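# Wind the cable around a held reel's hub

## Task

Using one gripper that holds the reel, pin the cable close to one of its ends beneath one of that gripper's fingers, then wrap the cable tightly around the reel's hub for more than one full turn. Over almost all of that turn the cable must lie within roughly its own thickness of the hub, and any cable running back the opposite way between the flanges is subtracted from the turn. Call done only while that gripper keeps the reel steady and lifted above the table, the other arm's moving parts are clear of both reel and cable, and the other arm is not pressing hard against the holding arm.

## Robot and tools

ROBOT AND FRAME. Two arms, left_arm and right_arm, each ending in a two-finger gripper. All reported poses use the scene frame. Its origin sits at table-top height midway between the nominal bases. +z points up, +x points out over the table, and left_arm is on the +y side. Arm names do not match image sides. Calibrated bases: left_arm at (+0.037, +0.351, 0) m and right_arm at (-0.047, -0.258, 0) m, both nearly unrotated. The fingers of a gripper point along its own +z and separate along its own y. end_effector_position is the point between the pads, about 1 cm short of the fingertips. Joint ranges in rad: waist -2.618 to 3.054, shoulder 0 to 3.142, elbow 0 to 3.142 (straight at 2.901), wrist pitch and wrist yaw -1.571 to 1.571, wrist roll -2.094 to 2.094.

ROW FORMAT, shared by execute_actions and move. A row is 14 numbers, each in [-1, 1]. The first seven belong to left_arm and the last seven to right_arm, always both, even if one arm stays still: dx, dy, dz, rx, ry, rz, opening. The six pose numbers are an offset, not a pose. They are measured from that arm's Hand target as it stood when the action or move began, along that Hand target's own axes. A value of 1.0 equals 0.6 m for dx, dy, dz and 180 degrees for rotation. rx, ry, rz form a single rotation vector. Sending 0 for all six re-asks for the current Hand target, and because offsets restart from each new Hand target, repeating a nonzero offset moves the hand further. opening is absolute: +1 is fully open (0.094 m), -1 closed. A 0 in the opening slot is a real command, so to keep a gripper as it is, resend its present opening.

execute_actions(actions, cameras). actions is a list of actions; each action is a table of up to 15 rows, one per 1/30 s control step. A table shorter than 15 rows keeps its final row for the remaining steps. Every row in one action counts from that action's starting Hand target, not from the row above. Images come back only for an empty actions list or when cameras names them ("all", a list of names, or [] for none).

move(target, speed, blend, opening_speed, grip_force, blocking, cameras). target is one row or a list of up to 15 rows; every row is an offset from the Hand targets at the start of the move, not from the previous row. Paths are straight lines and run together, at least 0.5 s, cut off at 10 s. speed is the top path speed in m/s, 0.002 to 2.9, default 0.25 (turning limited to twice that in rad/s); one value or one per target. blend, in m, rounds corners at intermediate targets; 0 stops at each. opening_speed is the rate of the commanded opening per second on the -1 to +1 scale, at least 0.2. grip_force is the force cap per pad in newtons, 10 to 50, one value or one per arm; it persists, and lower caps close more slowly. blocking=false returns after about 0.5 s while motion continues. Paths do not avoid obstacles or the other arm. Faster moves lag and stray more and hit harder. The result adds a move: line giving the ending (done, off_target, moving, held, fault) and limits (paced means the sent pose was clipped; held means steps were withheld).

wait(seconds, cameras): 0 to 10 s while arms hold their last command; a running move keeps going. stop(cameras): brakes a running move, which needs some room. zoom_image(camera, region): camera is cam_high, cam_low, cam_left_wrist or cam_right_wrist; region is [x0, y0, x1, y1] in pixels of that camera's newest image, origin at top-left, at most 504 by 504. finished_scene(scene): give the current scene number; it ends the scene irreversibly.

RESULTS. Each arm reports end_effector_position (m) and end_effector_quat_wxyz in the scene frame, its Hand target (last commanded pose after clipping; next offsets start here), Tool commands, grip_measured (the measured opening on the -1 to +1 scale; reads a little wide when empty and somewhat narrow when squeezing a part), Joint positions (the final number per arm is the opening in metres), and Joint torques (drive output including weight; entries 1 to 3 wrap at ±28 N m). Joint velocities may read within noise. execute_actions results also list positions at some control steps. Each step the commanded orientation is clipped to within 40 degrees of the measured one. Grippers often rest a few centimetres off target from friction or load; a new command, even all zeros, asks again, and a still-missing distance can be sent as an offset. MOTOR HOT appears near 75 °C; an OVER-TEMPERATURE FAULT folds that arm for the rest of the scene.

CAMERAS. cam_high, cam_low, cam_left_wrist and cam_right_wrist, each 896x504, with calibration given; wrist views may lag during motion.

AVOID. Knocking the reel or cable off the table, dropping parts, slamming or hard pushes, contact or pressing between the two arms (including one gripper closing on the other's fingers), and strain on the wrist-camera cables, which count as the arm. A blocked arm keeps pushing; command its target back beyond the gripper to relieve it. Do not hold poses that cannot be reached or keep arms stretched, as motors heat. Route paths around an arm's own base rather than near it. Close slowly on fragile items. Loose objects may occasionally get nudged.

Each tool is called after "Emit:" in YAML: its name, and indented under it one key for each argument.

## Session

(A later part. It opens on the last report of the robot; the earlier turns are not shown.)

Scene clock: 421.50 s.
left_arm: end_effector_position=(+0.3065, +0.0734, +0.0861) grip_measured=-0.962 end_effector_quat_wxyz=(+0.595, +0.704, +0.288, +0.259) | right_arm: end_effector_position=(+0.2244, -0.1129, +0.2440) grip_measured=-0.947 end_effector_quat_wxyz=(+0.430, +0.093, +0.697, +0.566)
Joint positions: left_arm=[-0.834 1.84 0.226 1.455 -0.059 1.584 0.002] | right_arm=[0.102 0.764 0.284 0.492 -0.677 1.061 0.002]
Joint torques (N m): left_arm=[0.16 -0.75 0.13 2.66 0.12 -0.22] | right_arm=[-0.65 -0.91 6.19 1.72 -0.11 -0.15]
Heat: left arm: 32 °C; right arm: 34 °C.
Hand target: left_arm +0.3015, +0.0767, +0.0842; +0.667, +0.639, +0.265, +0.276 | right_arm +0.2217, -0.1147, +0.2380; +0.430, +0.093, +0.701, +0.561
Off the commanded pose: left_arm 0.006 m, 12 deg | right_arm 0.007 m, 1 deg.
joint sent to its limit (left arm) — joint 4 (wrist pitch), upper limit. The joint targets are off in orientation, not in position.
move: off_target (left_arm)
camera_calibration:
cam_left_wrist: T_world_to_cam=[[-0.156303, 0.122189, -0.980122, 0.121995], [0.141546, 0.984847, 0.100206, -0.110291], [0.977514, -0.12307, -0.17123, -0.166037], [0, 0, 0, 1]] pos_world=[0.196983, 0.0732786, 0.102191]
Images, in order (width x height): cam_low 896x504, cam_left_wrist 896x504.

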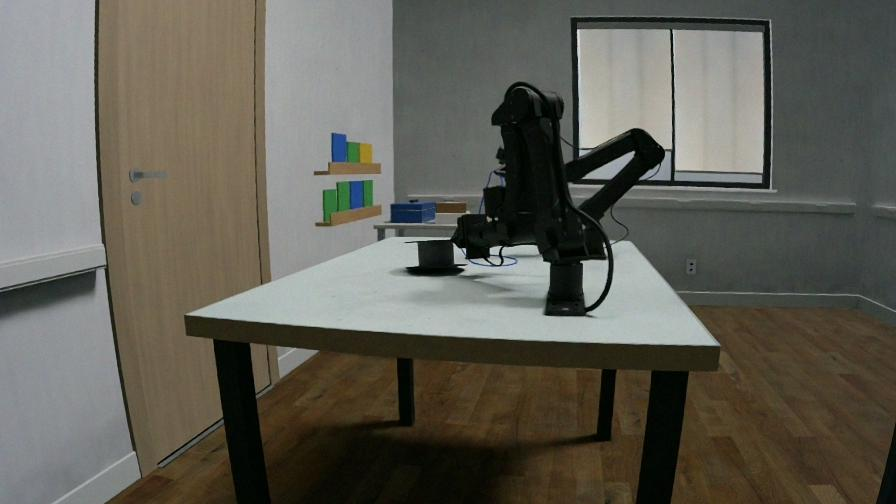

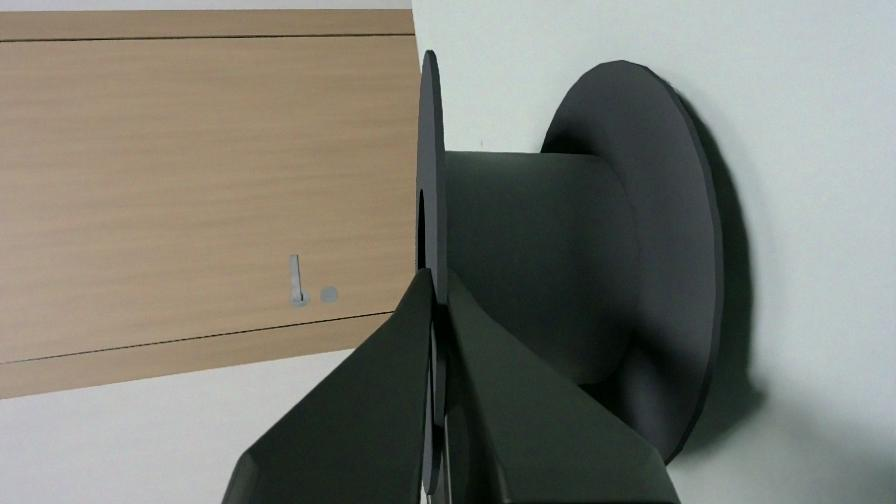

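Emit:
move:
  target: [0,-0.02,0,0,0,0,-1,0,0,0,0,0,0,-1]
  speed: 0.05
  cameras: ["cam_low","cam_left_wrist"]

Emit:
zoom_image:
  camera: "cam_low"
  region: [380, 210, 530, 300]

Scene clock: 424.23 s.
left_arm: end_effector_position=(+0.3094, +0.0702, +0.0826) grip_measured=-0.959 end_effector_quat_wxyz=(+0.593, +0.706, +0.289, +0.258) | right_arm: end_effector_position=(+0.2244, -0.1129, +0.2440) grip_measured=-0.947 end_effector_quat_wxyz=(+0.430, +0.093, +0.697, +0.566)
Joint positions: left_arm=[-0.834 1.865 0.244 1.457 -0.059 1.584 0.002] | right_arm=[0.102 0.764 0.284 0.492 -0.677 1.061 0.002]
Joint torques (N m): left_arm=[0.16 0.08 -0.54 2.66 0.13 -0.24] | right_arm=[-0.57 -1.17 6.16 1.7 -0.07 -0.12]
Heat: left arm: 33 °C; right arm: 34 °C.
Hand target: left_arm +0.3019, +0.0763, +0.0724; +0.667, +0.639, +0.265, +0.276 | right_arm +0.2217, -0.1147, +0.2380; +0.430, +0.093, +0.701, +0.561
Off the commanded pose: left_arm 0.014 m, 12 deg | right_arm 0.007 m, 1 deg.
joint sent to its limit (left arm) — joint 4 (wrist pitch), upper limit. The joint targets are off in orientation, not in position.
move: off_target (left_arm)
camera_calibration:
cam_left_wrist: T_world_to_cam=[[-0.15978, 0.126015, -0.979076, 0.120203], [0.141913, 0.984448, 0.103547, -0.107623], [0.976899, -0.122399, -0.175178, -0.169316], [0, 0, 0, 1]] pos_world=[0.199883, 0.0700782, 0.0991713]
Images, in order (width x height): cam_low 896x504, cam_left_wrist 896x504.

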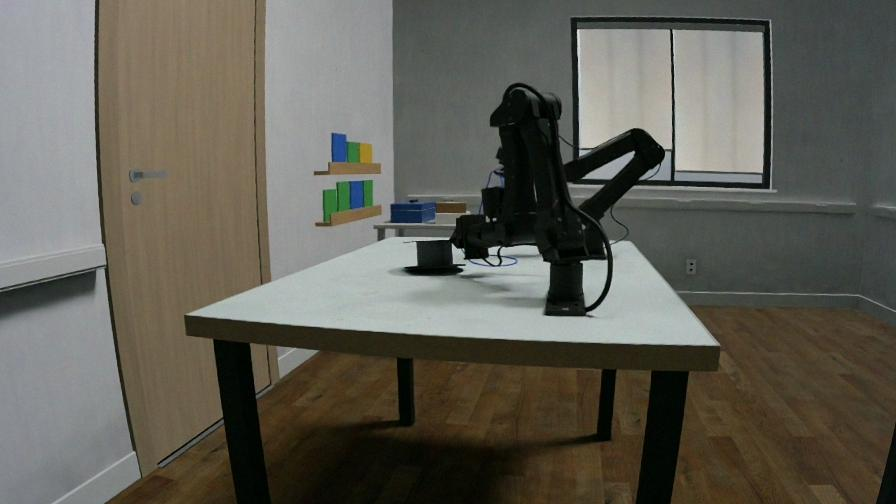

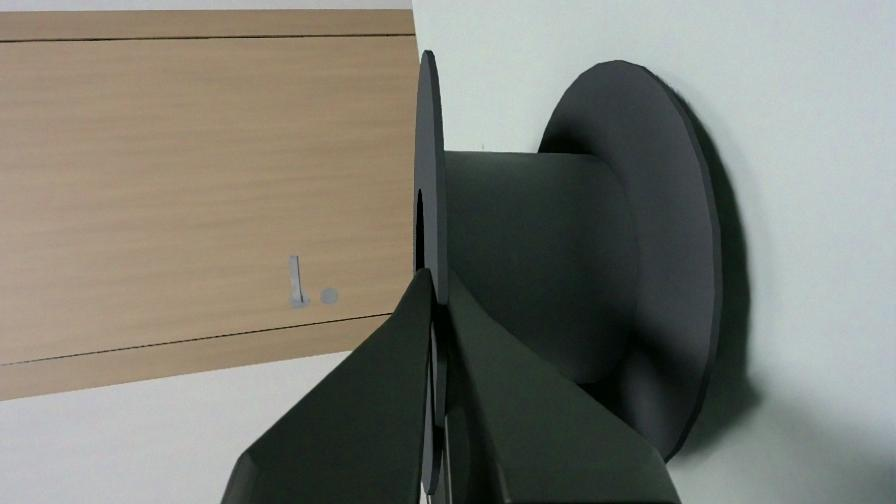

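Scaled by 3.360 from the camera's 896x504 image, which has a finer 1280x720 frame.

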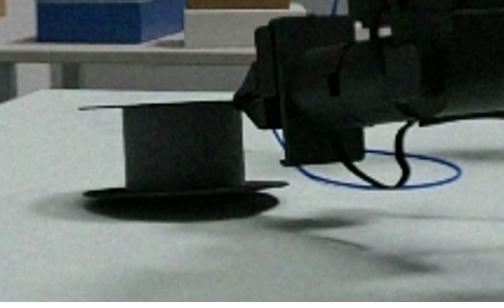

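Emit:
move:
  target: [0,-0.02,0,0,0,0,-1,0,0,0,0,0,0,-1]
  speed: 0.05
  cameras: ["cam_low","cam_left_wrist"]

Emit:
zoom_image:
  camera: "cam_low"
  region: [380, 210, 530, 300]

Scene clock: 426.93 s.
left_arm: end_effector_position=(+0.3118, +0.0676, +0.0785) grip_measured=-0.955 end_effector_quat_wxyz=(+0.590, +0.708, +0.289, +0.257) | right_arm: end_effector_position=(+0.2244, -0.1129, +0.2440) grip_measured=-0.947 end_effector_quat_wxyz=(+0.430, +0.093, +0.697, +0.566)
Joint positions: left_arm=[-0.834 1.888 0.259 1.458 -0.059 1.584 0.002] | right_arm=[0.102 0.764 0.284 0.492 -0.677 1.061 0.002]
Joint torques (N m): left_arm=[0.13 1.02 -1.11 2.65 0.11 -0.26] | right_arm=[-0.46 -0.95 6.32 1.65 -0.08 -0.16]
Heat: left arm: 33 °C; right arm: 34 °C.
Hand target: left_arm +0.3023, +0.0759, +0.0603; +0.667, +0.639, +0.265, +0.276 | right_arm +0.2217, -0.1147, +0.2380; +0.430, +0.093, +0.701, +0.561
Off the commanded pose: left_arm 0.022 m, 12 deg | right_arm 0.007 m, 1 deg.
joint sent to its limit (left arm) — joint 4 (wrist pitch), upper limit. The joint targets are off in orientation, not in position.
move: off_target (left_arm)
camera_calibration:
cam_left_wrist: T_world_to_cam=[[-0.164845, 0.131572, -0.977504, 0.117903], [0.14243, 0.98385, 0.108407, -0.105374], [0.975981, -0.121355, -0.180923, -0.172073], [0, 0, 0, 1]] pos_world=[0.202384, 0.067278, 0.0955424]
Images, in order (width x height): cam_low 896x504, cam_left_wrist 896x504.

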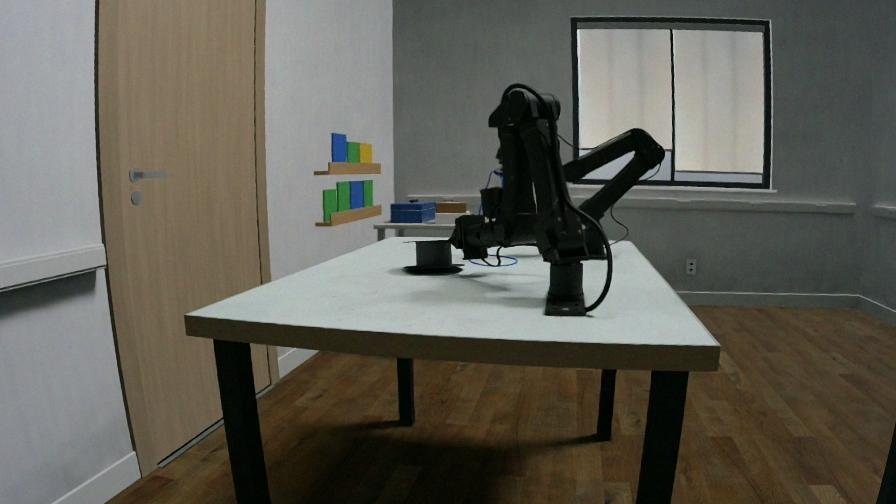

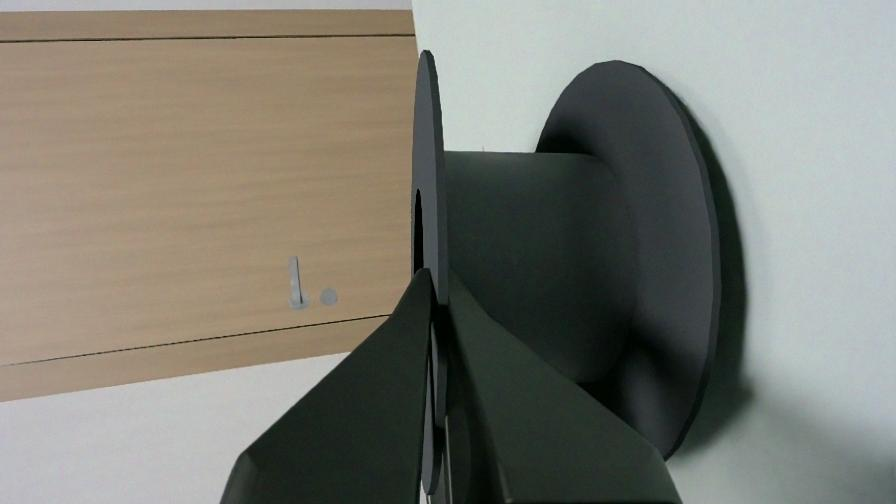

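Scaled by 3.360 from the camera's 896x504 image, which has a finer 1280x720 frame.

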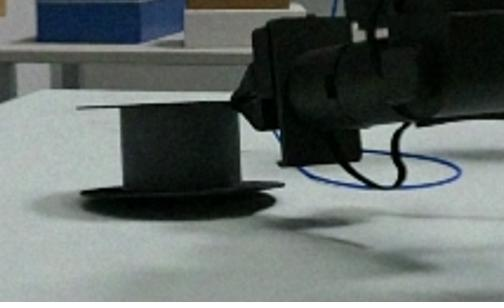

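Emit:
move:
  target: [0,0.038,0,0,0,0,-1,0,0,0,0,0,0,-1]
  speed: 0.05

Emit:
move:
  target: [0,0,0,0,0,0,-0.6,0,0,0,0,0,0,-1]
  opening_speed: 0.3
  cameras: ["cam_low","cam_left_wrist"]

Emit:
zoom_image:
  camera: "cam_low"
  region: [380, 210, 530, 300]

Scene clock: 430.20 s.
left_arm: end_effector_position=(+0.3121, +0.0673, +0.0829) grip_measured=-0.955 end_effector_quat_wxyz=(+0.594, +0.705, +0.288, +0.259) | right_arm: end_effector_position=(+0.2244, -0.1129, +0.2440) grip_measured=-0.947 end_effector_quat_wxyz=(+0.430, +0.093, +0.697, +0.566)
Joint positions: left_arm=[-0.834 1.875 0.259 1.456 -0.059 1.584 0.002] | right_arm=[0.102 0.764 0.284 0.492 -0.677 1.061 0.002]
Joint torques (N m): left_arm=[0.14 -3.21 -2.04 2.66 0.11 -0.22] | right_arm=[-0.64 -1.14 6.22 1.66 -0.06 -0.11]
Heat: left arm: 34 °C; right arm: 34 °C.
Hand target: left_arm +0.3016, +0.0766, +0.0831; +0.667, +0.639, +0.265, +0.276 | right_arm +0.2217, -0.1147, +0.2380; +0.430, +0.093, +0.701, +0.561
Off the commanded pose: left_arm 0.014 m, 12 deg | right_arm 0.007 m, 1 deg.
joint sent to its limit (left arm) — joint 4 (wrist pitch), upper limit. The joint targets are off in orientation, not in position.
move: off_target (left_arm)

Scene clock: 431.73 s.
left_arm: end_effector_position=(+0.3038, +0.0770, +0.0661) grip_measured=-0.601 end_effector_quat_wxyz=(+0.575, +0.720, +0.298, +0.249) | right_arm: end_effector_position=(+0.2244, -0.1129, +0.2440) grip_measured=-0.947 end_effector_quat_wxyz=(+0.430, +0.093, +0.697, +0.566)
Joint positions: left_arm=[-0.834 1.886 0.218 1.451 -0.061 1.574 0.019] | right_arm=[0.102 0.764 0.284 0.492 -0.677 1.061 0.002]
Joint torques (N m): left_arm=[0.08 -3.73 0.51 2.72 0.11 -0.12] | right_arm=[-1.01 -0.95 6.27 1.68 -0.11 -0.11]
Heat: left arm: 34 °C; right arm: 34 °C.
Hand target: left_arm +0.3016, +0.0766, +0.0832; +0.667, +0.639, +0.265, +0.276 | right_arm +0.2217, -0.1147, +0.2380; +0.430, +0.093, +0.701, +0.561
Off the commanded pose: left_arm 0.017 m, 15 deg | right_arm 0.007 m, 1 deg.
joint sent to its limit (left arm) — joint 4 (wrist pitch), upper limit. The joint targets are off in orientation, not in position.
move: off_target (left_arm)
camera_calibration:
cam_left_wrist: T_world_to_cam=[[-0.201438, 0.15638, -0.966937, 0.111727], [0.14268, 0.981328, 0.128984, -0.113457], [0.969054, -0.11198, -0.219989, -0.161391], [0, 0, 0, 1]] pos_world=[0.19509, 0.075794, 0.0871629]
Images, in order (width x height): cam_low 896x504, cam_left_wrist 896x504.

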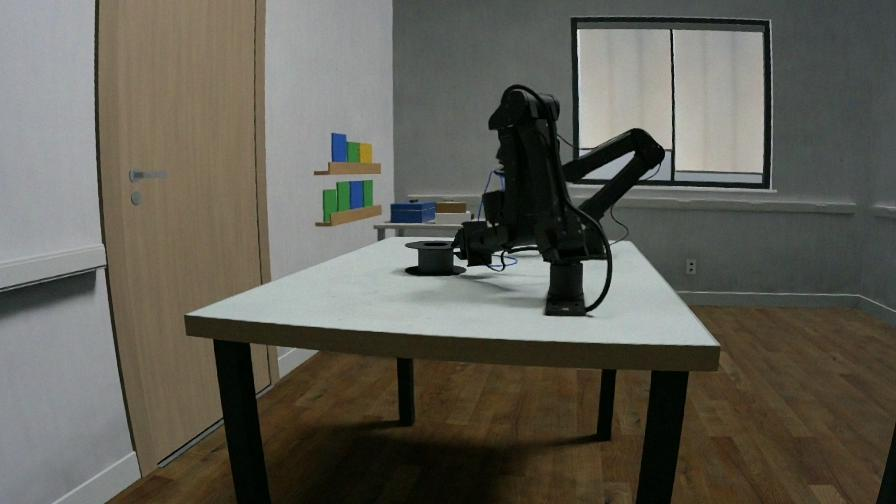

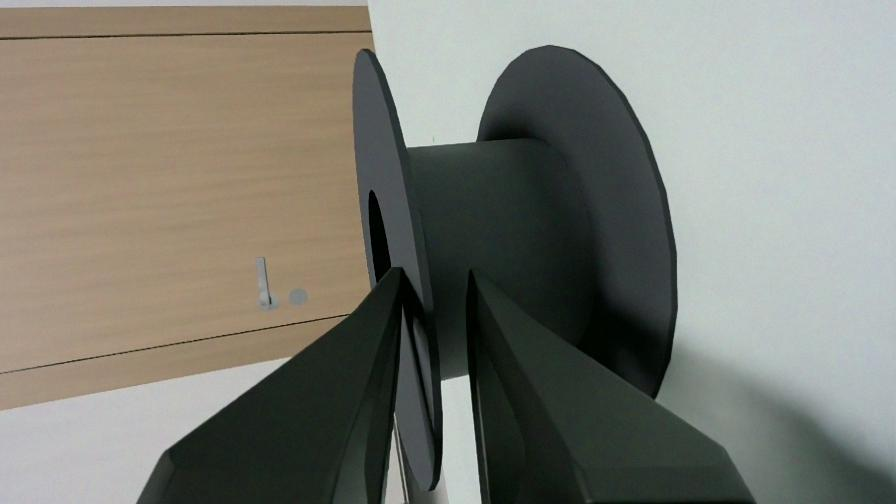

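Scaled by 3.360 from the camera's 896x504 image, which has a finer 1280x720 frame.

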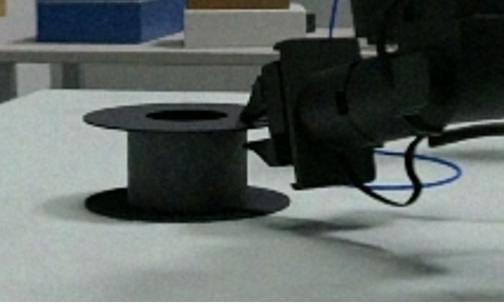

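Emit:
move:
  target: [0,0.02,0,0,0,0,-0.2,0,0,0,0,0,0,-1]
  speed: 0.05
  opening_speed: 0.4
  cameras: ["cam_low","cam_left_wrist"]

Emit:
zoom_image:
  camera: "cam_low"
  region: [380, 210, 530, 300]

Scene clock: 435.47 s.
left_arm: end_effector_position=(+0.2989, +0.0824, +0.0591) grip_measured=-0.202 end_effector_quat_wxyz=(+0.565, +0.728, +0.299, +0.247) | right_arm: end_effector_position=(+0.2244, -0.1129, +0.2440) grip_measured=-0.947 end_effector_quat_wxyz=(+0.430, +0.093, +0.697, +0.566)
Joint positions: left_arm=[-0.834 1.886 0.195 1.448 -0.061 1.578 0.037] | right_arm=[0.102 0.764 0.284 0.492 -0.677 1.061 0.002]
Joint torques (N m): left_arm=[0.14 -6.2 1.46 2.73 0.14 -0.13] | right_arm=[-0.7 -1.17 6.34 1.65 -0.08 -0.15]
Heat: left arm: 36 °C; right arm: 34 °C.
Hand target: left_arm +0.3012, +0.0769, +0.0952; +0.667, +0.639, +0.265, +0.277 | right_arm +0.2217, -0.1147, +0.2380; +0.430, +0.093, +0.701, +0.561
Off the commanded pose: left_arm 0.037 m, 16 deg | right_arm 0.007 m, 1 deg.
joint sent to its limit (left arm) — joint 4 (wrist pitch), upper limit. The joint targets are off in orientation, not in position.
move: off_target (left_arm)
camera_calibration:
cam_left_wrist: T_world_to_cam=[[-0.215438, 0.177295, -0.960288, 0.105237], [0.145542, 0.978226, 0.147955, -0.118858], [0.965611, -0.107887, -0.236551, -0.155875], [0, 0, 0, 1]] pos_world=[0.190486, 0.080795, 0.0817707]
Images, in order (width x height): cam_low 896x504, cam_left_wrist 896x504.

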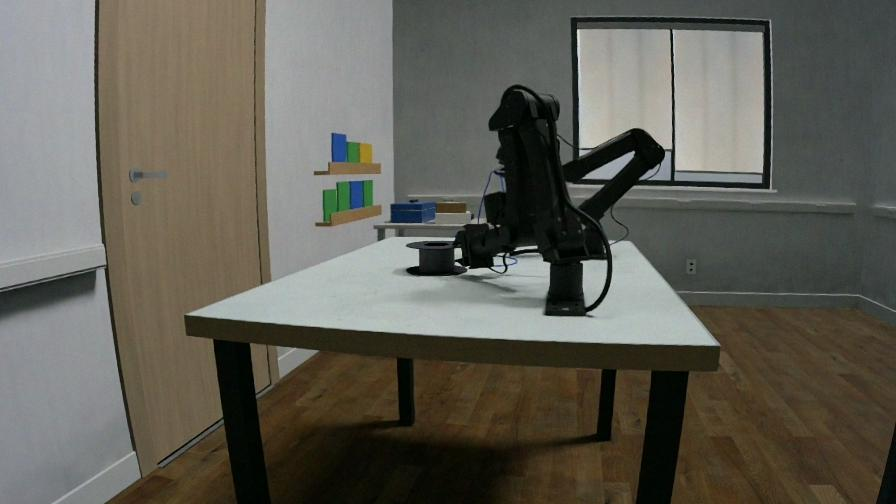

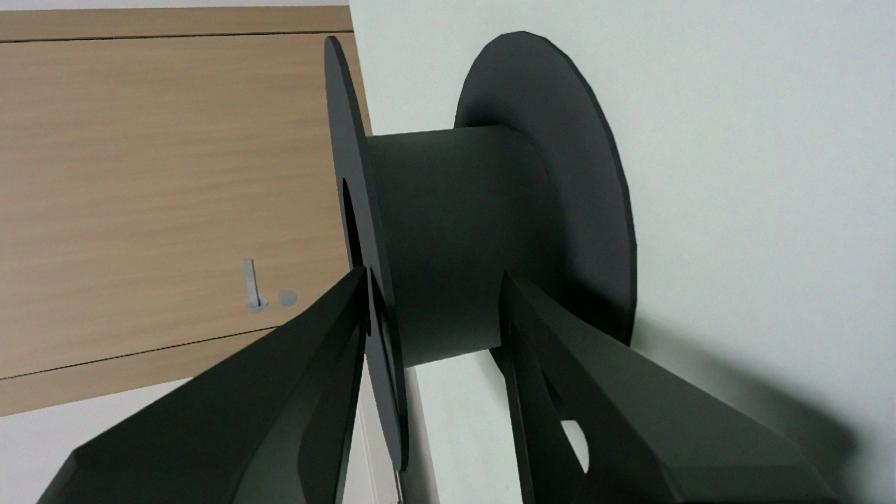

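Scaled by 3.360 from the camera's 896x504 image, which has a finer 1280x720 frame.

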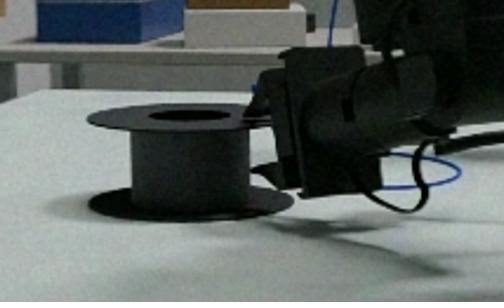

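Emit:
move:
  target: [0,0.03,0,0,0,0,-0.2,0,0,0,0,0,0,-1]
  speed: 0.05
  cameras: ["cam_left_wrist"]

Emit:
zoom_image:
  camera: "cam_left_wrist"
  region: [250, 0, 700, 500]

Scene clock: 437.53 s.
left_arm: end_effector_position=(+0.2991, +0.0821, +0.0710) grip_measured=-0.202 end_effector_quat_wxyz=(+0.576, +0.719, +0.295, +0.252) | right_arm: end_effector_position=(+0.2244, -0.1129, +0.2440) grip_measured=-0.947 end_effector_quat_wxyz=(+0.430, +0.093, +0.697, +0.566)
Joint positions: left_arm=[-0.834 1.847 0.189 1.448 -0.061 1.58 0.037] | right_arm=[0.102 0.764 0.284 0.492 -0.677 1.061 0.002]
Joint torques (N m): left_arm=[0.27 -7.21 1.59 2.73 0.16 -0.14] | right_arm=[-0.68 -1.07 6.34 1.66 -0.07 -0.13]
Heat: left arm: 37 °C; right arm: 34 °C.
Hand target: left_arm +0.3007, +0.0775, +0.1132; +0.667, +0.639, +0.265, +0.277 | right_arm +0.2217, -0.1147, +0.2380; +0.430, +0.093, +0.701, +0.561
Off the commanded pose: left_arm 0.042 m, 15 deg | right_arm 0.007 m, 1 deg.
joint sent to its limit (left arm) — joint 4 (wrist pitch), upper limit. The joint targets are off in orientation, not in position.
move: off_target (left_arm)
camera_calibration:
cam_left_wrist: T_world_to_cam=[[-0.192492, 0.156147, -0.968796, 0.112313], [0.142825, 0.981204, 0.129768, -0.118465], [0.970849, -0.113389, -0.211176, -0.156203], [0, 0, 0, 1]] pos_world=[0.190189, 0.0809892, 0.0911954]
Images, in order (width x height): cam_left_wrist 896x504.

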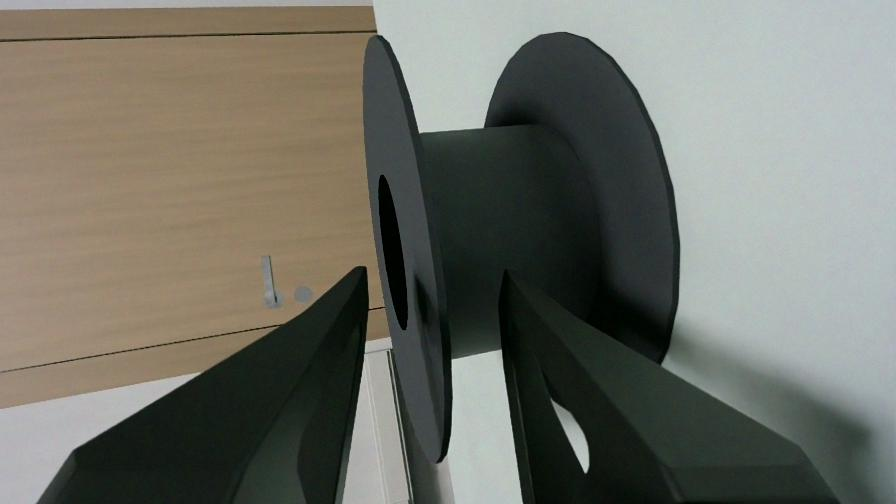

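Scaled by 1.008 from the camera's 896x504 image, which has a finer 1280x720 frame.

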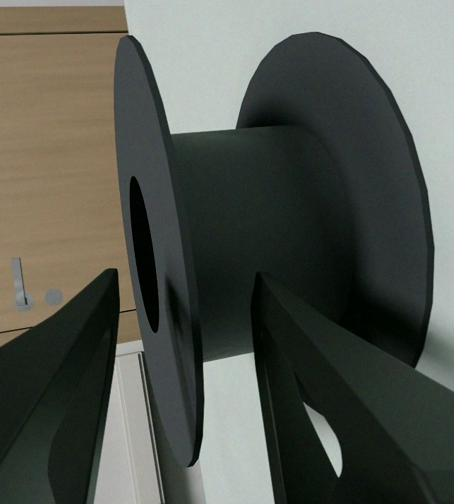

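Emit:
execute_actions:
  actions: []

Scene clock: 438.67 s.
left_arm: end_effector_position=(+0.2991, +0.0821, +0.0710) grip_measured=-0.202 end_effector_quat_wxyz=(+0.576, +0.719, +0.295, +0.252) | right_arm: end_effector_position=(+0.2244, -0.1129, +0.2440) grip_measured=-0.947 end_effector_quat_wxyz=(+0.430, +0.093, +0.697, +0.566)
Joint positions: left_arm=[-0.834 1.847 0.189 1.448 -0.061 1.58 0.037] | right_arm=[0.102 0.764 0.284 0.492 -0.677 1.061 0.002]
Joint velocities: within noise
Joint torques (N m): left_arm=[0.25 -7.24 1.61 2.73 0.14 -0.14] | right_arm=[-0.76 -1.16 6.27 1.68 -0.07 -0.13]
Heat: left arm: 37 °C; right arm: 34 °C.
Hand target: left_arm +0.3007, +0.0775, +0.1132; +0.667, +0.639, +0.265, +0.277 | right_arm +0.2217, -0.1147, +0.2380; +0.430, +0.093, +0.701, +0.561
Tool commands: left_gripper/opening=-0.2 right_gripper/opening=-1.0
Off the commanded pose: left_arm 0.042 m, 15 deg | right_arm 0.007 m, 1 deg.
camera_calibration:
cam_left_wrist: T_world_to_cam=[[-0.192492, 0.156147, -0.968796, 0.112313], [0.142825, 0.981204, 0.129768, -0.118465], [0.970849, -0.113389, -0.211176, -0.156203], [0, 0, 0, 1]] pos_world=[0.190189, 0.0809892, 0.0911954]
cam_right_wrist: T_world_to_cam=[[0.379531, -0.395729, -0.836274, 0.0751707], [-0.886359, 0.103562, -0.451268, 0.341387], [0.265186, 0.912509, -0.311454, 0.238066], [0, 0, 0, 1]] pos_world=[0.21093, -0.222845, 0.291066]

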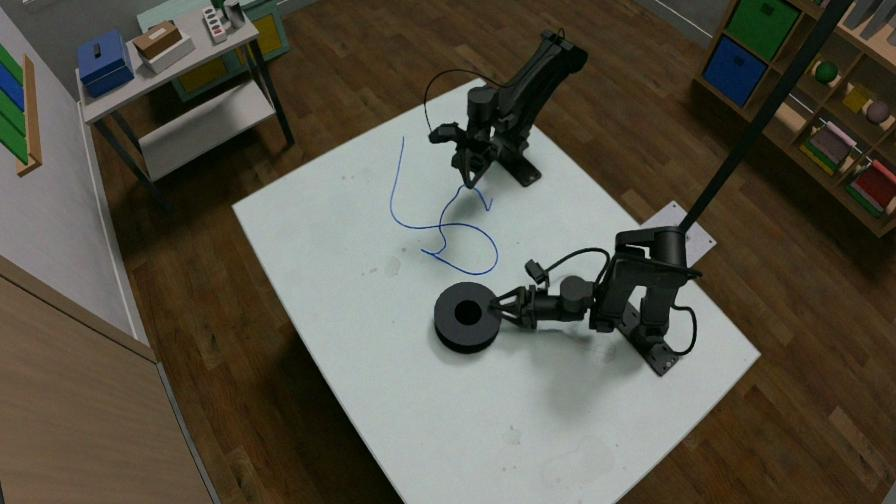

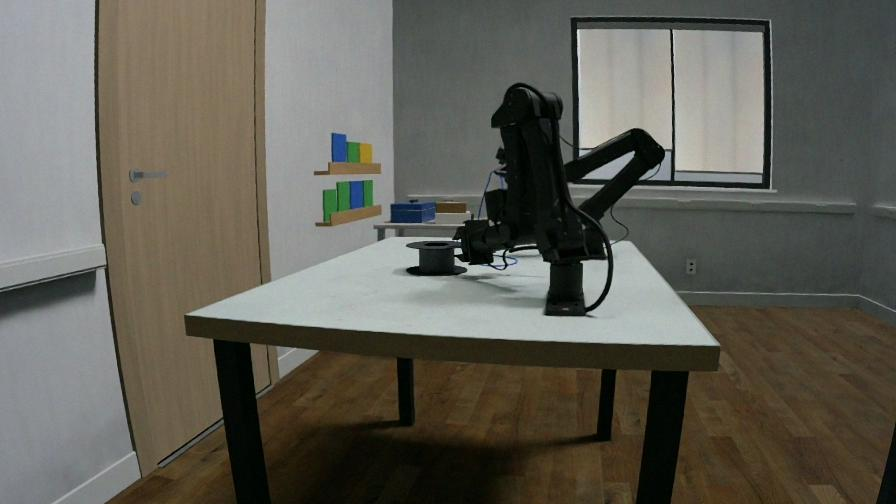

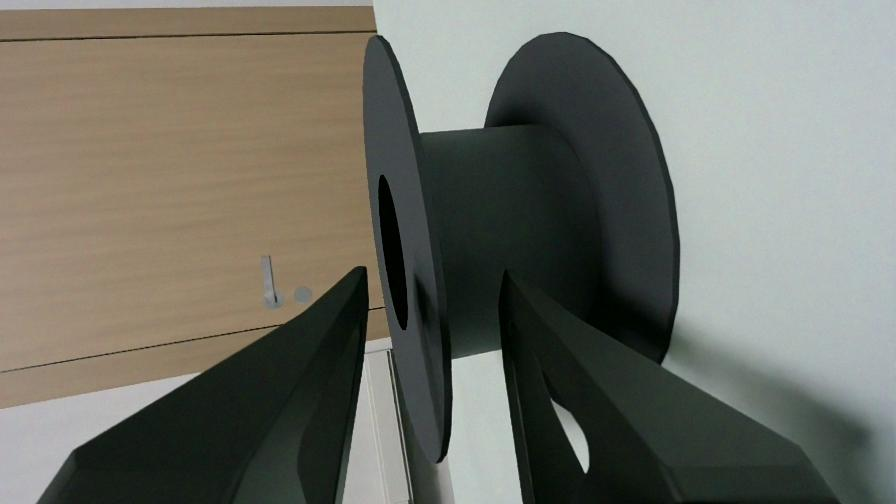

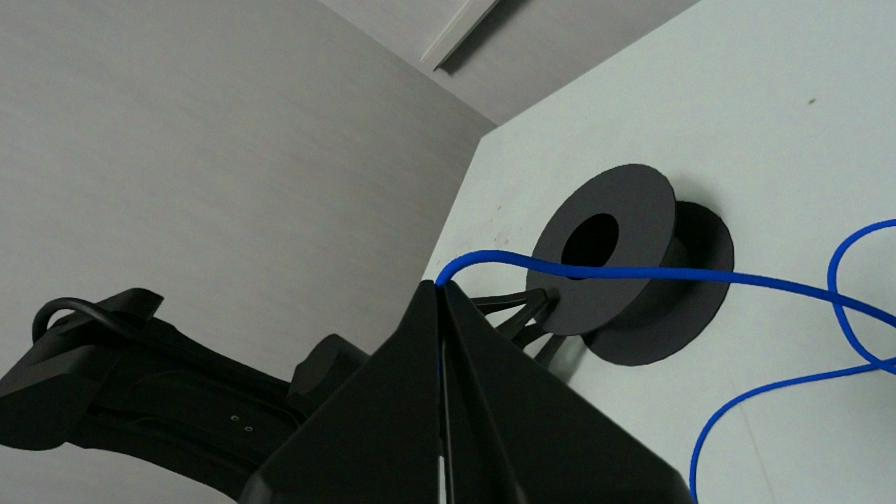

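Emit:
move:
  target: [0,0,0,0,0,0,0.1,0.121,-0.061,0.2675,0.533,-0.018,0.210,-1]
  speed: 0.15
  opening_speed: 0.5
  cameras: ["all"]

Scene clock: 455.87 s.
left_arm: end_effector_position=(+0.2991, +0.0821, +0.0710) grip_measured=+0.098 end_effector_quat_wxyz=(+0.576, +0.719, +0.295, +0.252) | right_arm: end_effector_position=(+0.3007, +0.0349, +0.1737) grip_measured=-0.947 end_effector_quat_wxyz=(+0.079, +0.573, +0.813, +0.064)
Joint positions: left_arm=[-0.834 1.847 0.189 1.448 -0.061 1.581 0.052] | right_arm=[0.74 2.214 2.338 -1.535 0.127 1.966 0.002]
Joint torques (N m): left_arm=[0.25 -7.25 1.66 2.73 0.14 -0.13] | right_arm=[-0.88 -8.84 8.83 0.3 0.04 0.06]
Heat: left arm: 43 °C; right arm: 35 °C.
Hand target: left_arm +0.3007, +0.0775, +0.1132; +0.667, +0.639, +0.265, +0.277 | right_arm +0.3037, +0.0303, +0.1700; +0.056, +0.586, +0.807, -0.041
Off the commanded pose: left_arm 0.042 m, 15 deg | right_arm 0.007 m, 12 deg.
joint sent to its limit (left arm) — joint 4 (wrist pitch), upper limit. The joint targets are off in orientation, not in position.
joint sent to its limit (right arm) — joint 4 (wrist pitch), lower limit. The joint targets are off in orientation, not in position.
move: off_target (left_arm, right_arm)
camera_calibration:
cam_left_wrist: T_world_to_cam=[[-0.192237, 0.156418, -0.968802, 0.112147], [0.142845, 0.981161, 0.130069, -0.11848], [0.970897, -0.113385, -0.210959, -0.156253], [0, 0, 0, 1]] pos_world=[0.190189, 0.0809891, 0.0910958]
cam_right_wrist: T_world_to_cam=[[-0.903471, -0.393123, -0.170864, 0.316087], [-0.423901, 0.760247, 0.492273, 0.0361483], [-0.0636249, 0.517184, -0.853506, 0.267813], [0, 0, 0, 1]] pos_world=[0.317938, -0.0417289, 0.264793]

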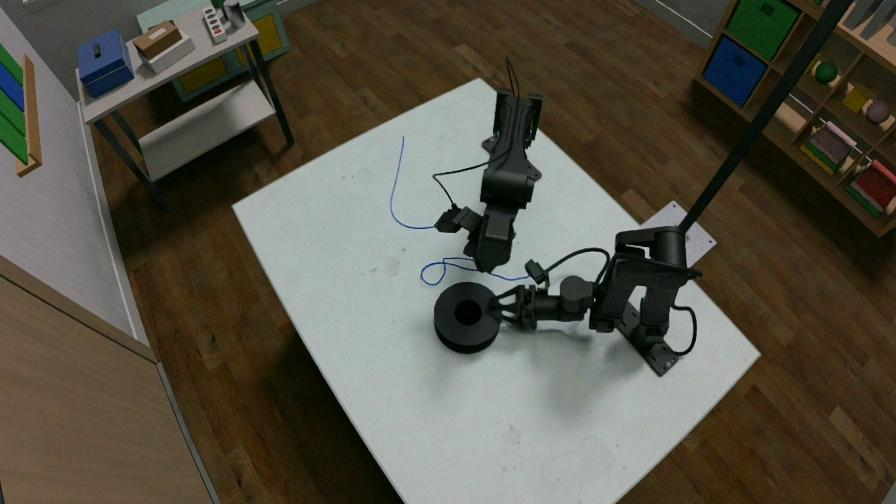

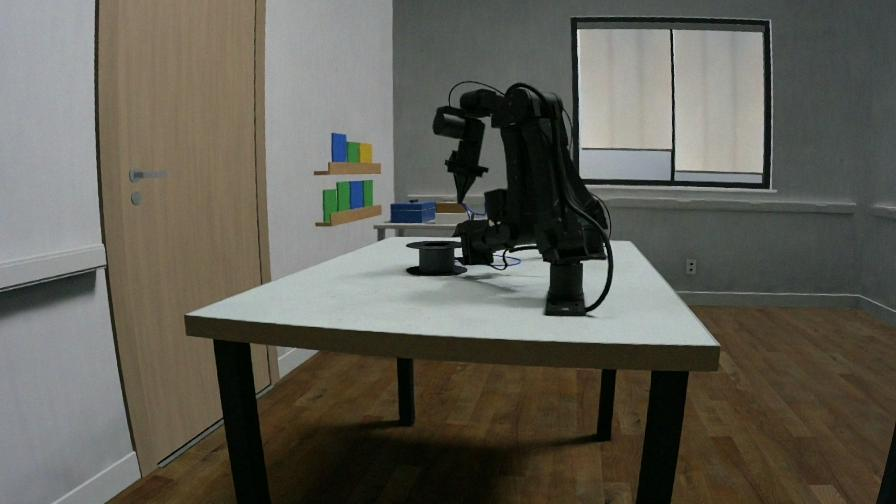

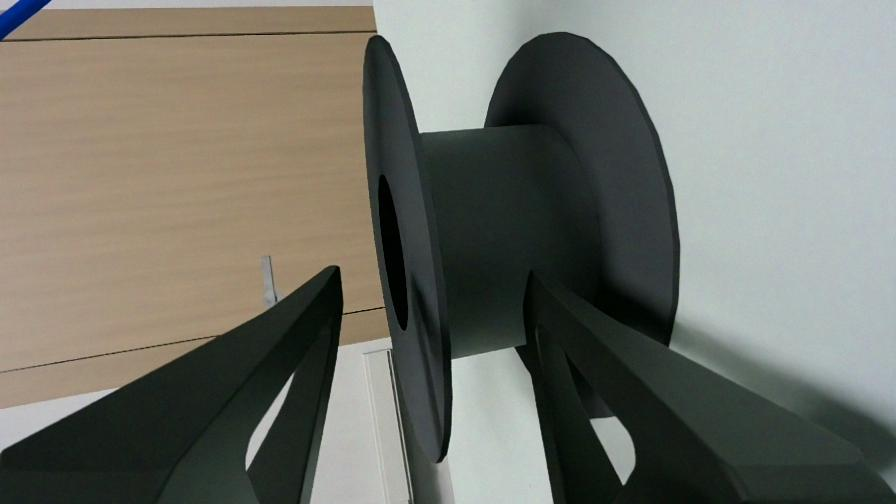

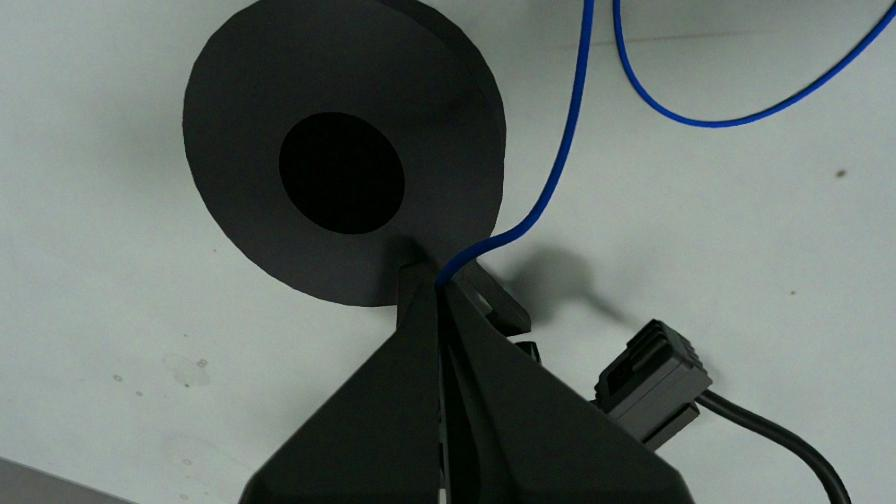

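Emit:
zoom_image:
  camera: "cam_right_wrist"
  region: [340, 180, 600, 400]

Emit:
zoom_image:
  camera: "cam_high"
  region: [400, 200, 580, 360]

Emit:
zoom_image:
  camera: "cam_low"
  region: [390, 150, 530, 290]

Scaled by 1.938 from the camera's 896x504 image, which has a finer 1280x720 frame.

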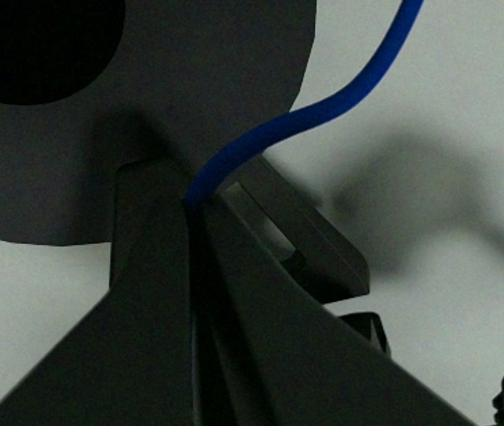

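Scaled by 2.800 from the camera's 896x504 image, which has a finer 1280x720 frame.

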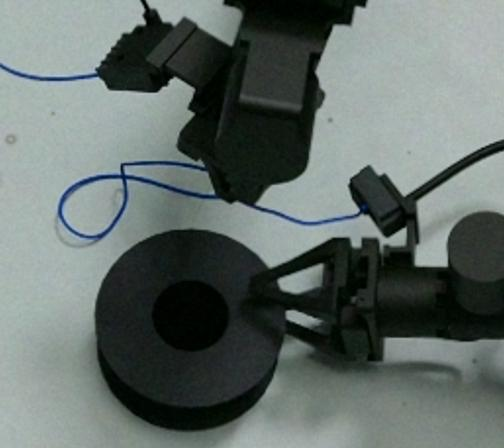

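Scaled by 3.600 from the camera's 896x504 image, which has a finer 1280x720 frame.

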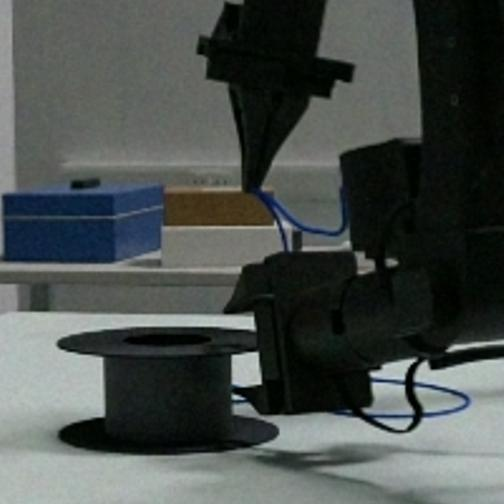

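Emit:
move:
  target: [0,0,0,0,0,0,0.1,-0.001,0.0187,0.0993,0,0,0,-1]
  speed: 0.08
  cameras: ["all"]

Emit:
zoom_image:
  camera: "cam_right_wrist"
  region: [340, 180, 600, 400]

Emit:
zoom_image:
  camera: "cam_high"
  region: [400, 200, 580, 360]

Emit:
zoom_image:
  camera: "cam_low"
  region: [390, 150, 530, 290]

Scene clock: 465.70 s.
left_arm: end_effector_position=(+0.2991, +0.0821, +0.0710) grip_measured=+0.098 end_effector_quat_wxyz=(+0.576, +0.719, +0.295, +0.252) | right_arm: end_effector_position=(+0.3146, +0.0292, +0.1142) grip_measured=-0.947 end_effector_quat_wxyz=(+0.063, +0.584, +0.809, +0.001)
Joint positions: left_arm=[-0.834 1.847 0.189 1.448 -0.061 1.581 0.052] | right_arm=[0.709 2.363 2.36 -1.536 0.122 1.965 0.002]
Joint torques (N m): left_arm=[0.23 -7.2 1.61 2.73 0.15 -0.13] | right_arm=[-0.7 -9.76 9.01 0.12 0.08 -0.04]
Heat: left arm: 46 °C; right arm: 35 °C.
Hand target: left_arm +0.3007, +0.0775, +0.1132; +0.667, +0.639, +0.265, +0.277 | right_arm +0.3171, +0.0254, +0.1112; +0.056, +0.586, +0.807, -0.041
Off the commanded pose: left_arm 0.042 m, 15 deg | right_arm 0.006 m, 5 deg.
joint sent to its limit (left arm) — joint 4 (wrist pitch), upper limit. The joint targets are off in orientation, not in position.
joint sent to its limit (right arm) — joint 4 (wrist pitch), lower limit. The joint targets are off in orientation, not in position.
move: off_target (left_arm, right_arm)
camera_calibration:
cam_left_wrist: T_world_to_cam=[[-0.192237, 0.156418, -0.968802, 0.112147], [0.142845, 0.981161, 0.130069, -0.11848], [0.970897, -0.113385, -0.210959, -0.156253], [0, 0, 0, 1]] pos_world=[0.190189, 0.0809891, 0.0910958]
cam_right_wrist: T_world_to_cam=[[-0.925727, -0.375003, -0.0490217, 0.308795], [-0.353328, 0.81134, 0.465711, 0.0548531], [-0.13487, 0.448442, -0.883578, 0.248737], [0, 0, 0, 1]] pos_world=[0.338788, -0.0402495, 0.209371]

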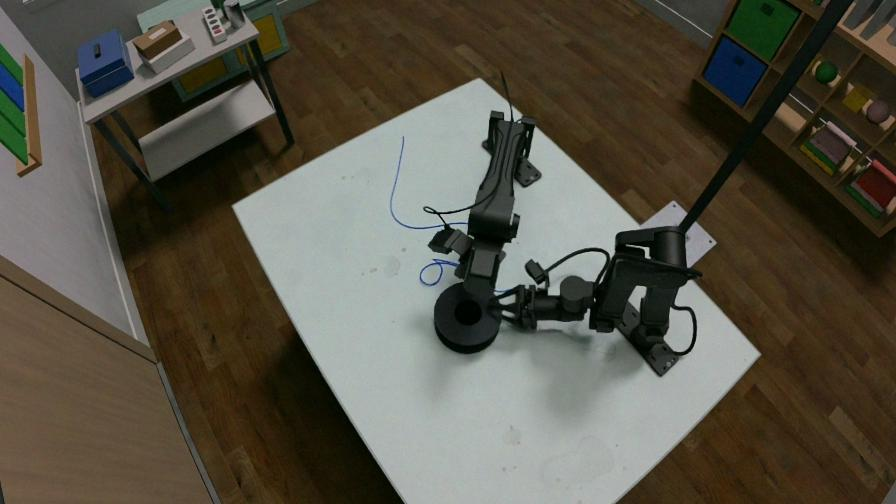

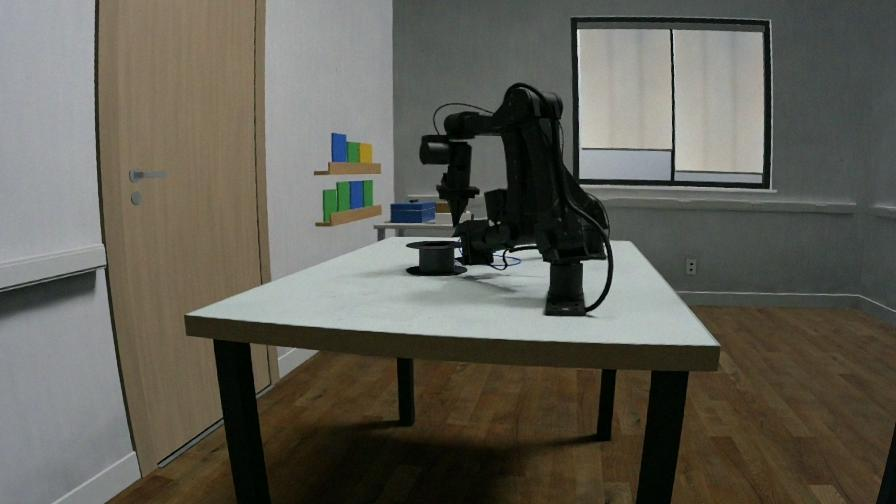

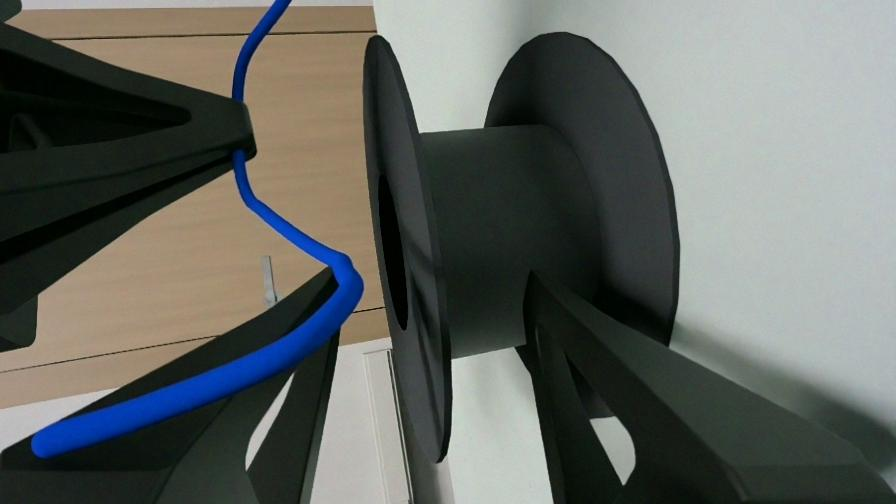

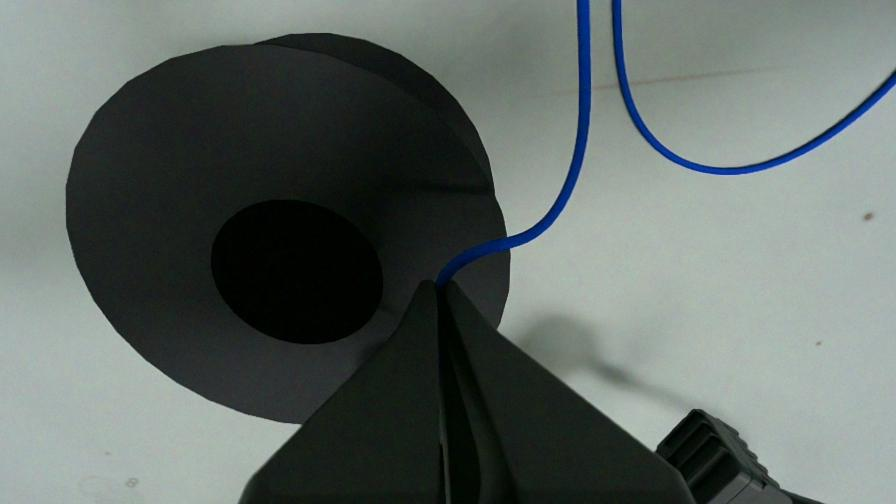

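Scaled by 1.938 from the camera's 896x504 image, which has a finer 1280x720 frame.

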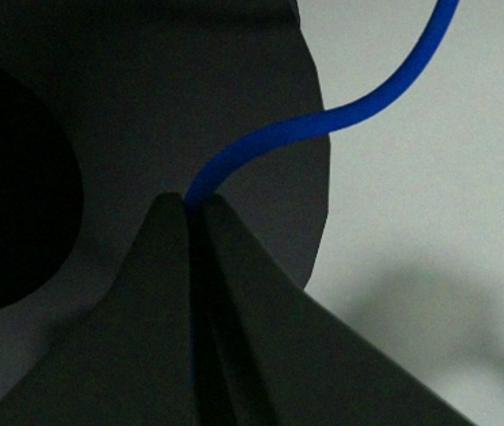

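Scaled by 2.800 from the camera's 896x504 image, which has a finer 1280x720 frame.

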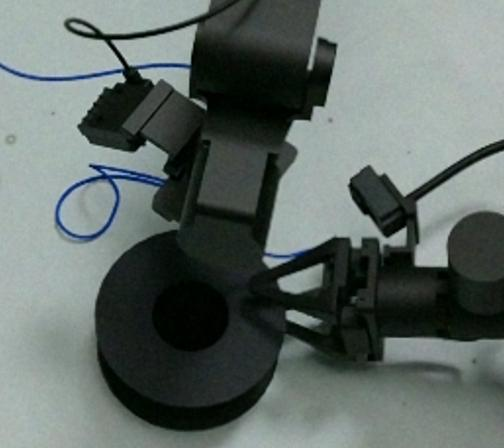

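Scaled by 3.600 from the camera's 896x504 image, which has a finer 1280x720 frame.

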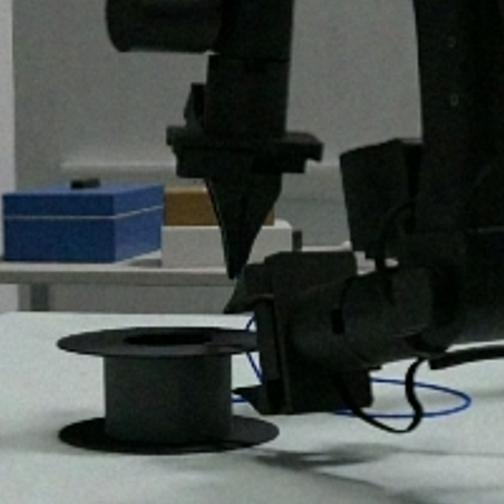

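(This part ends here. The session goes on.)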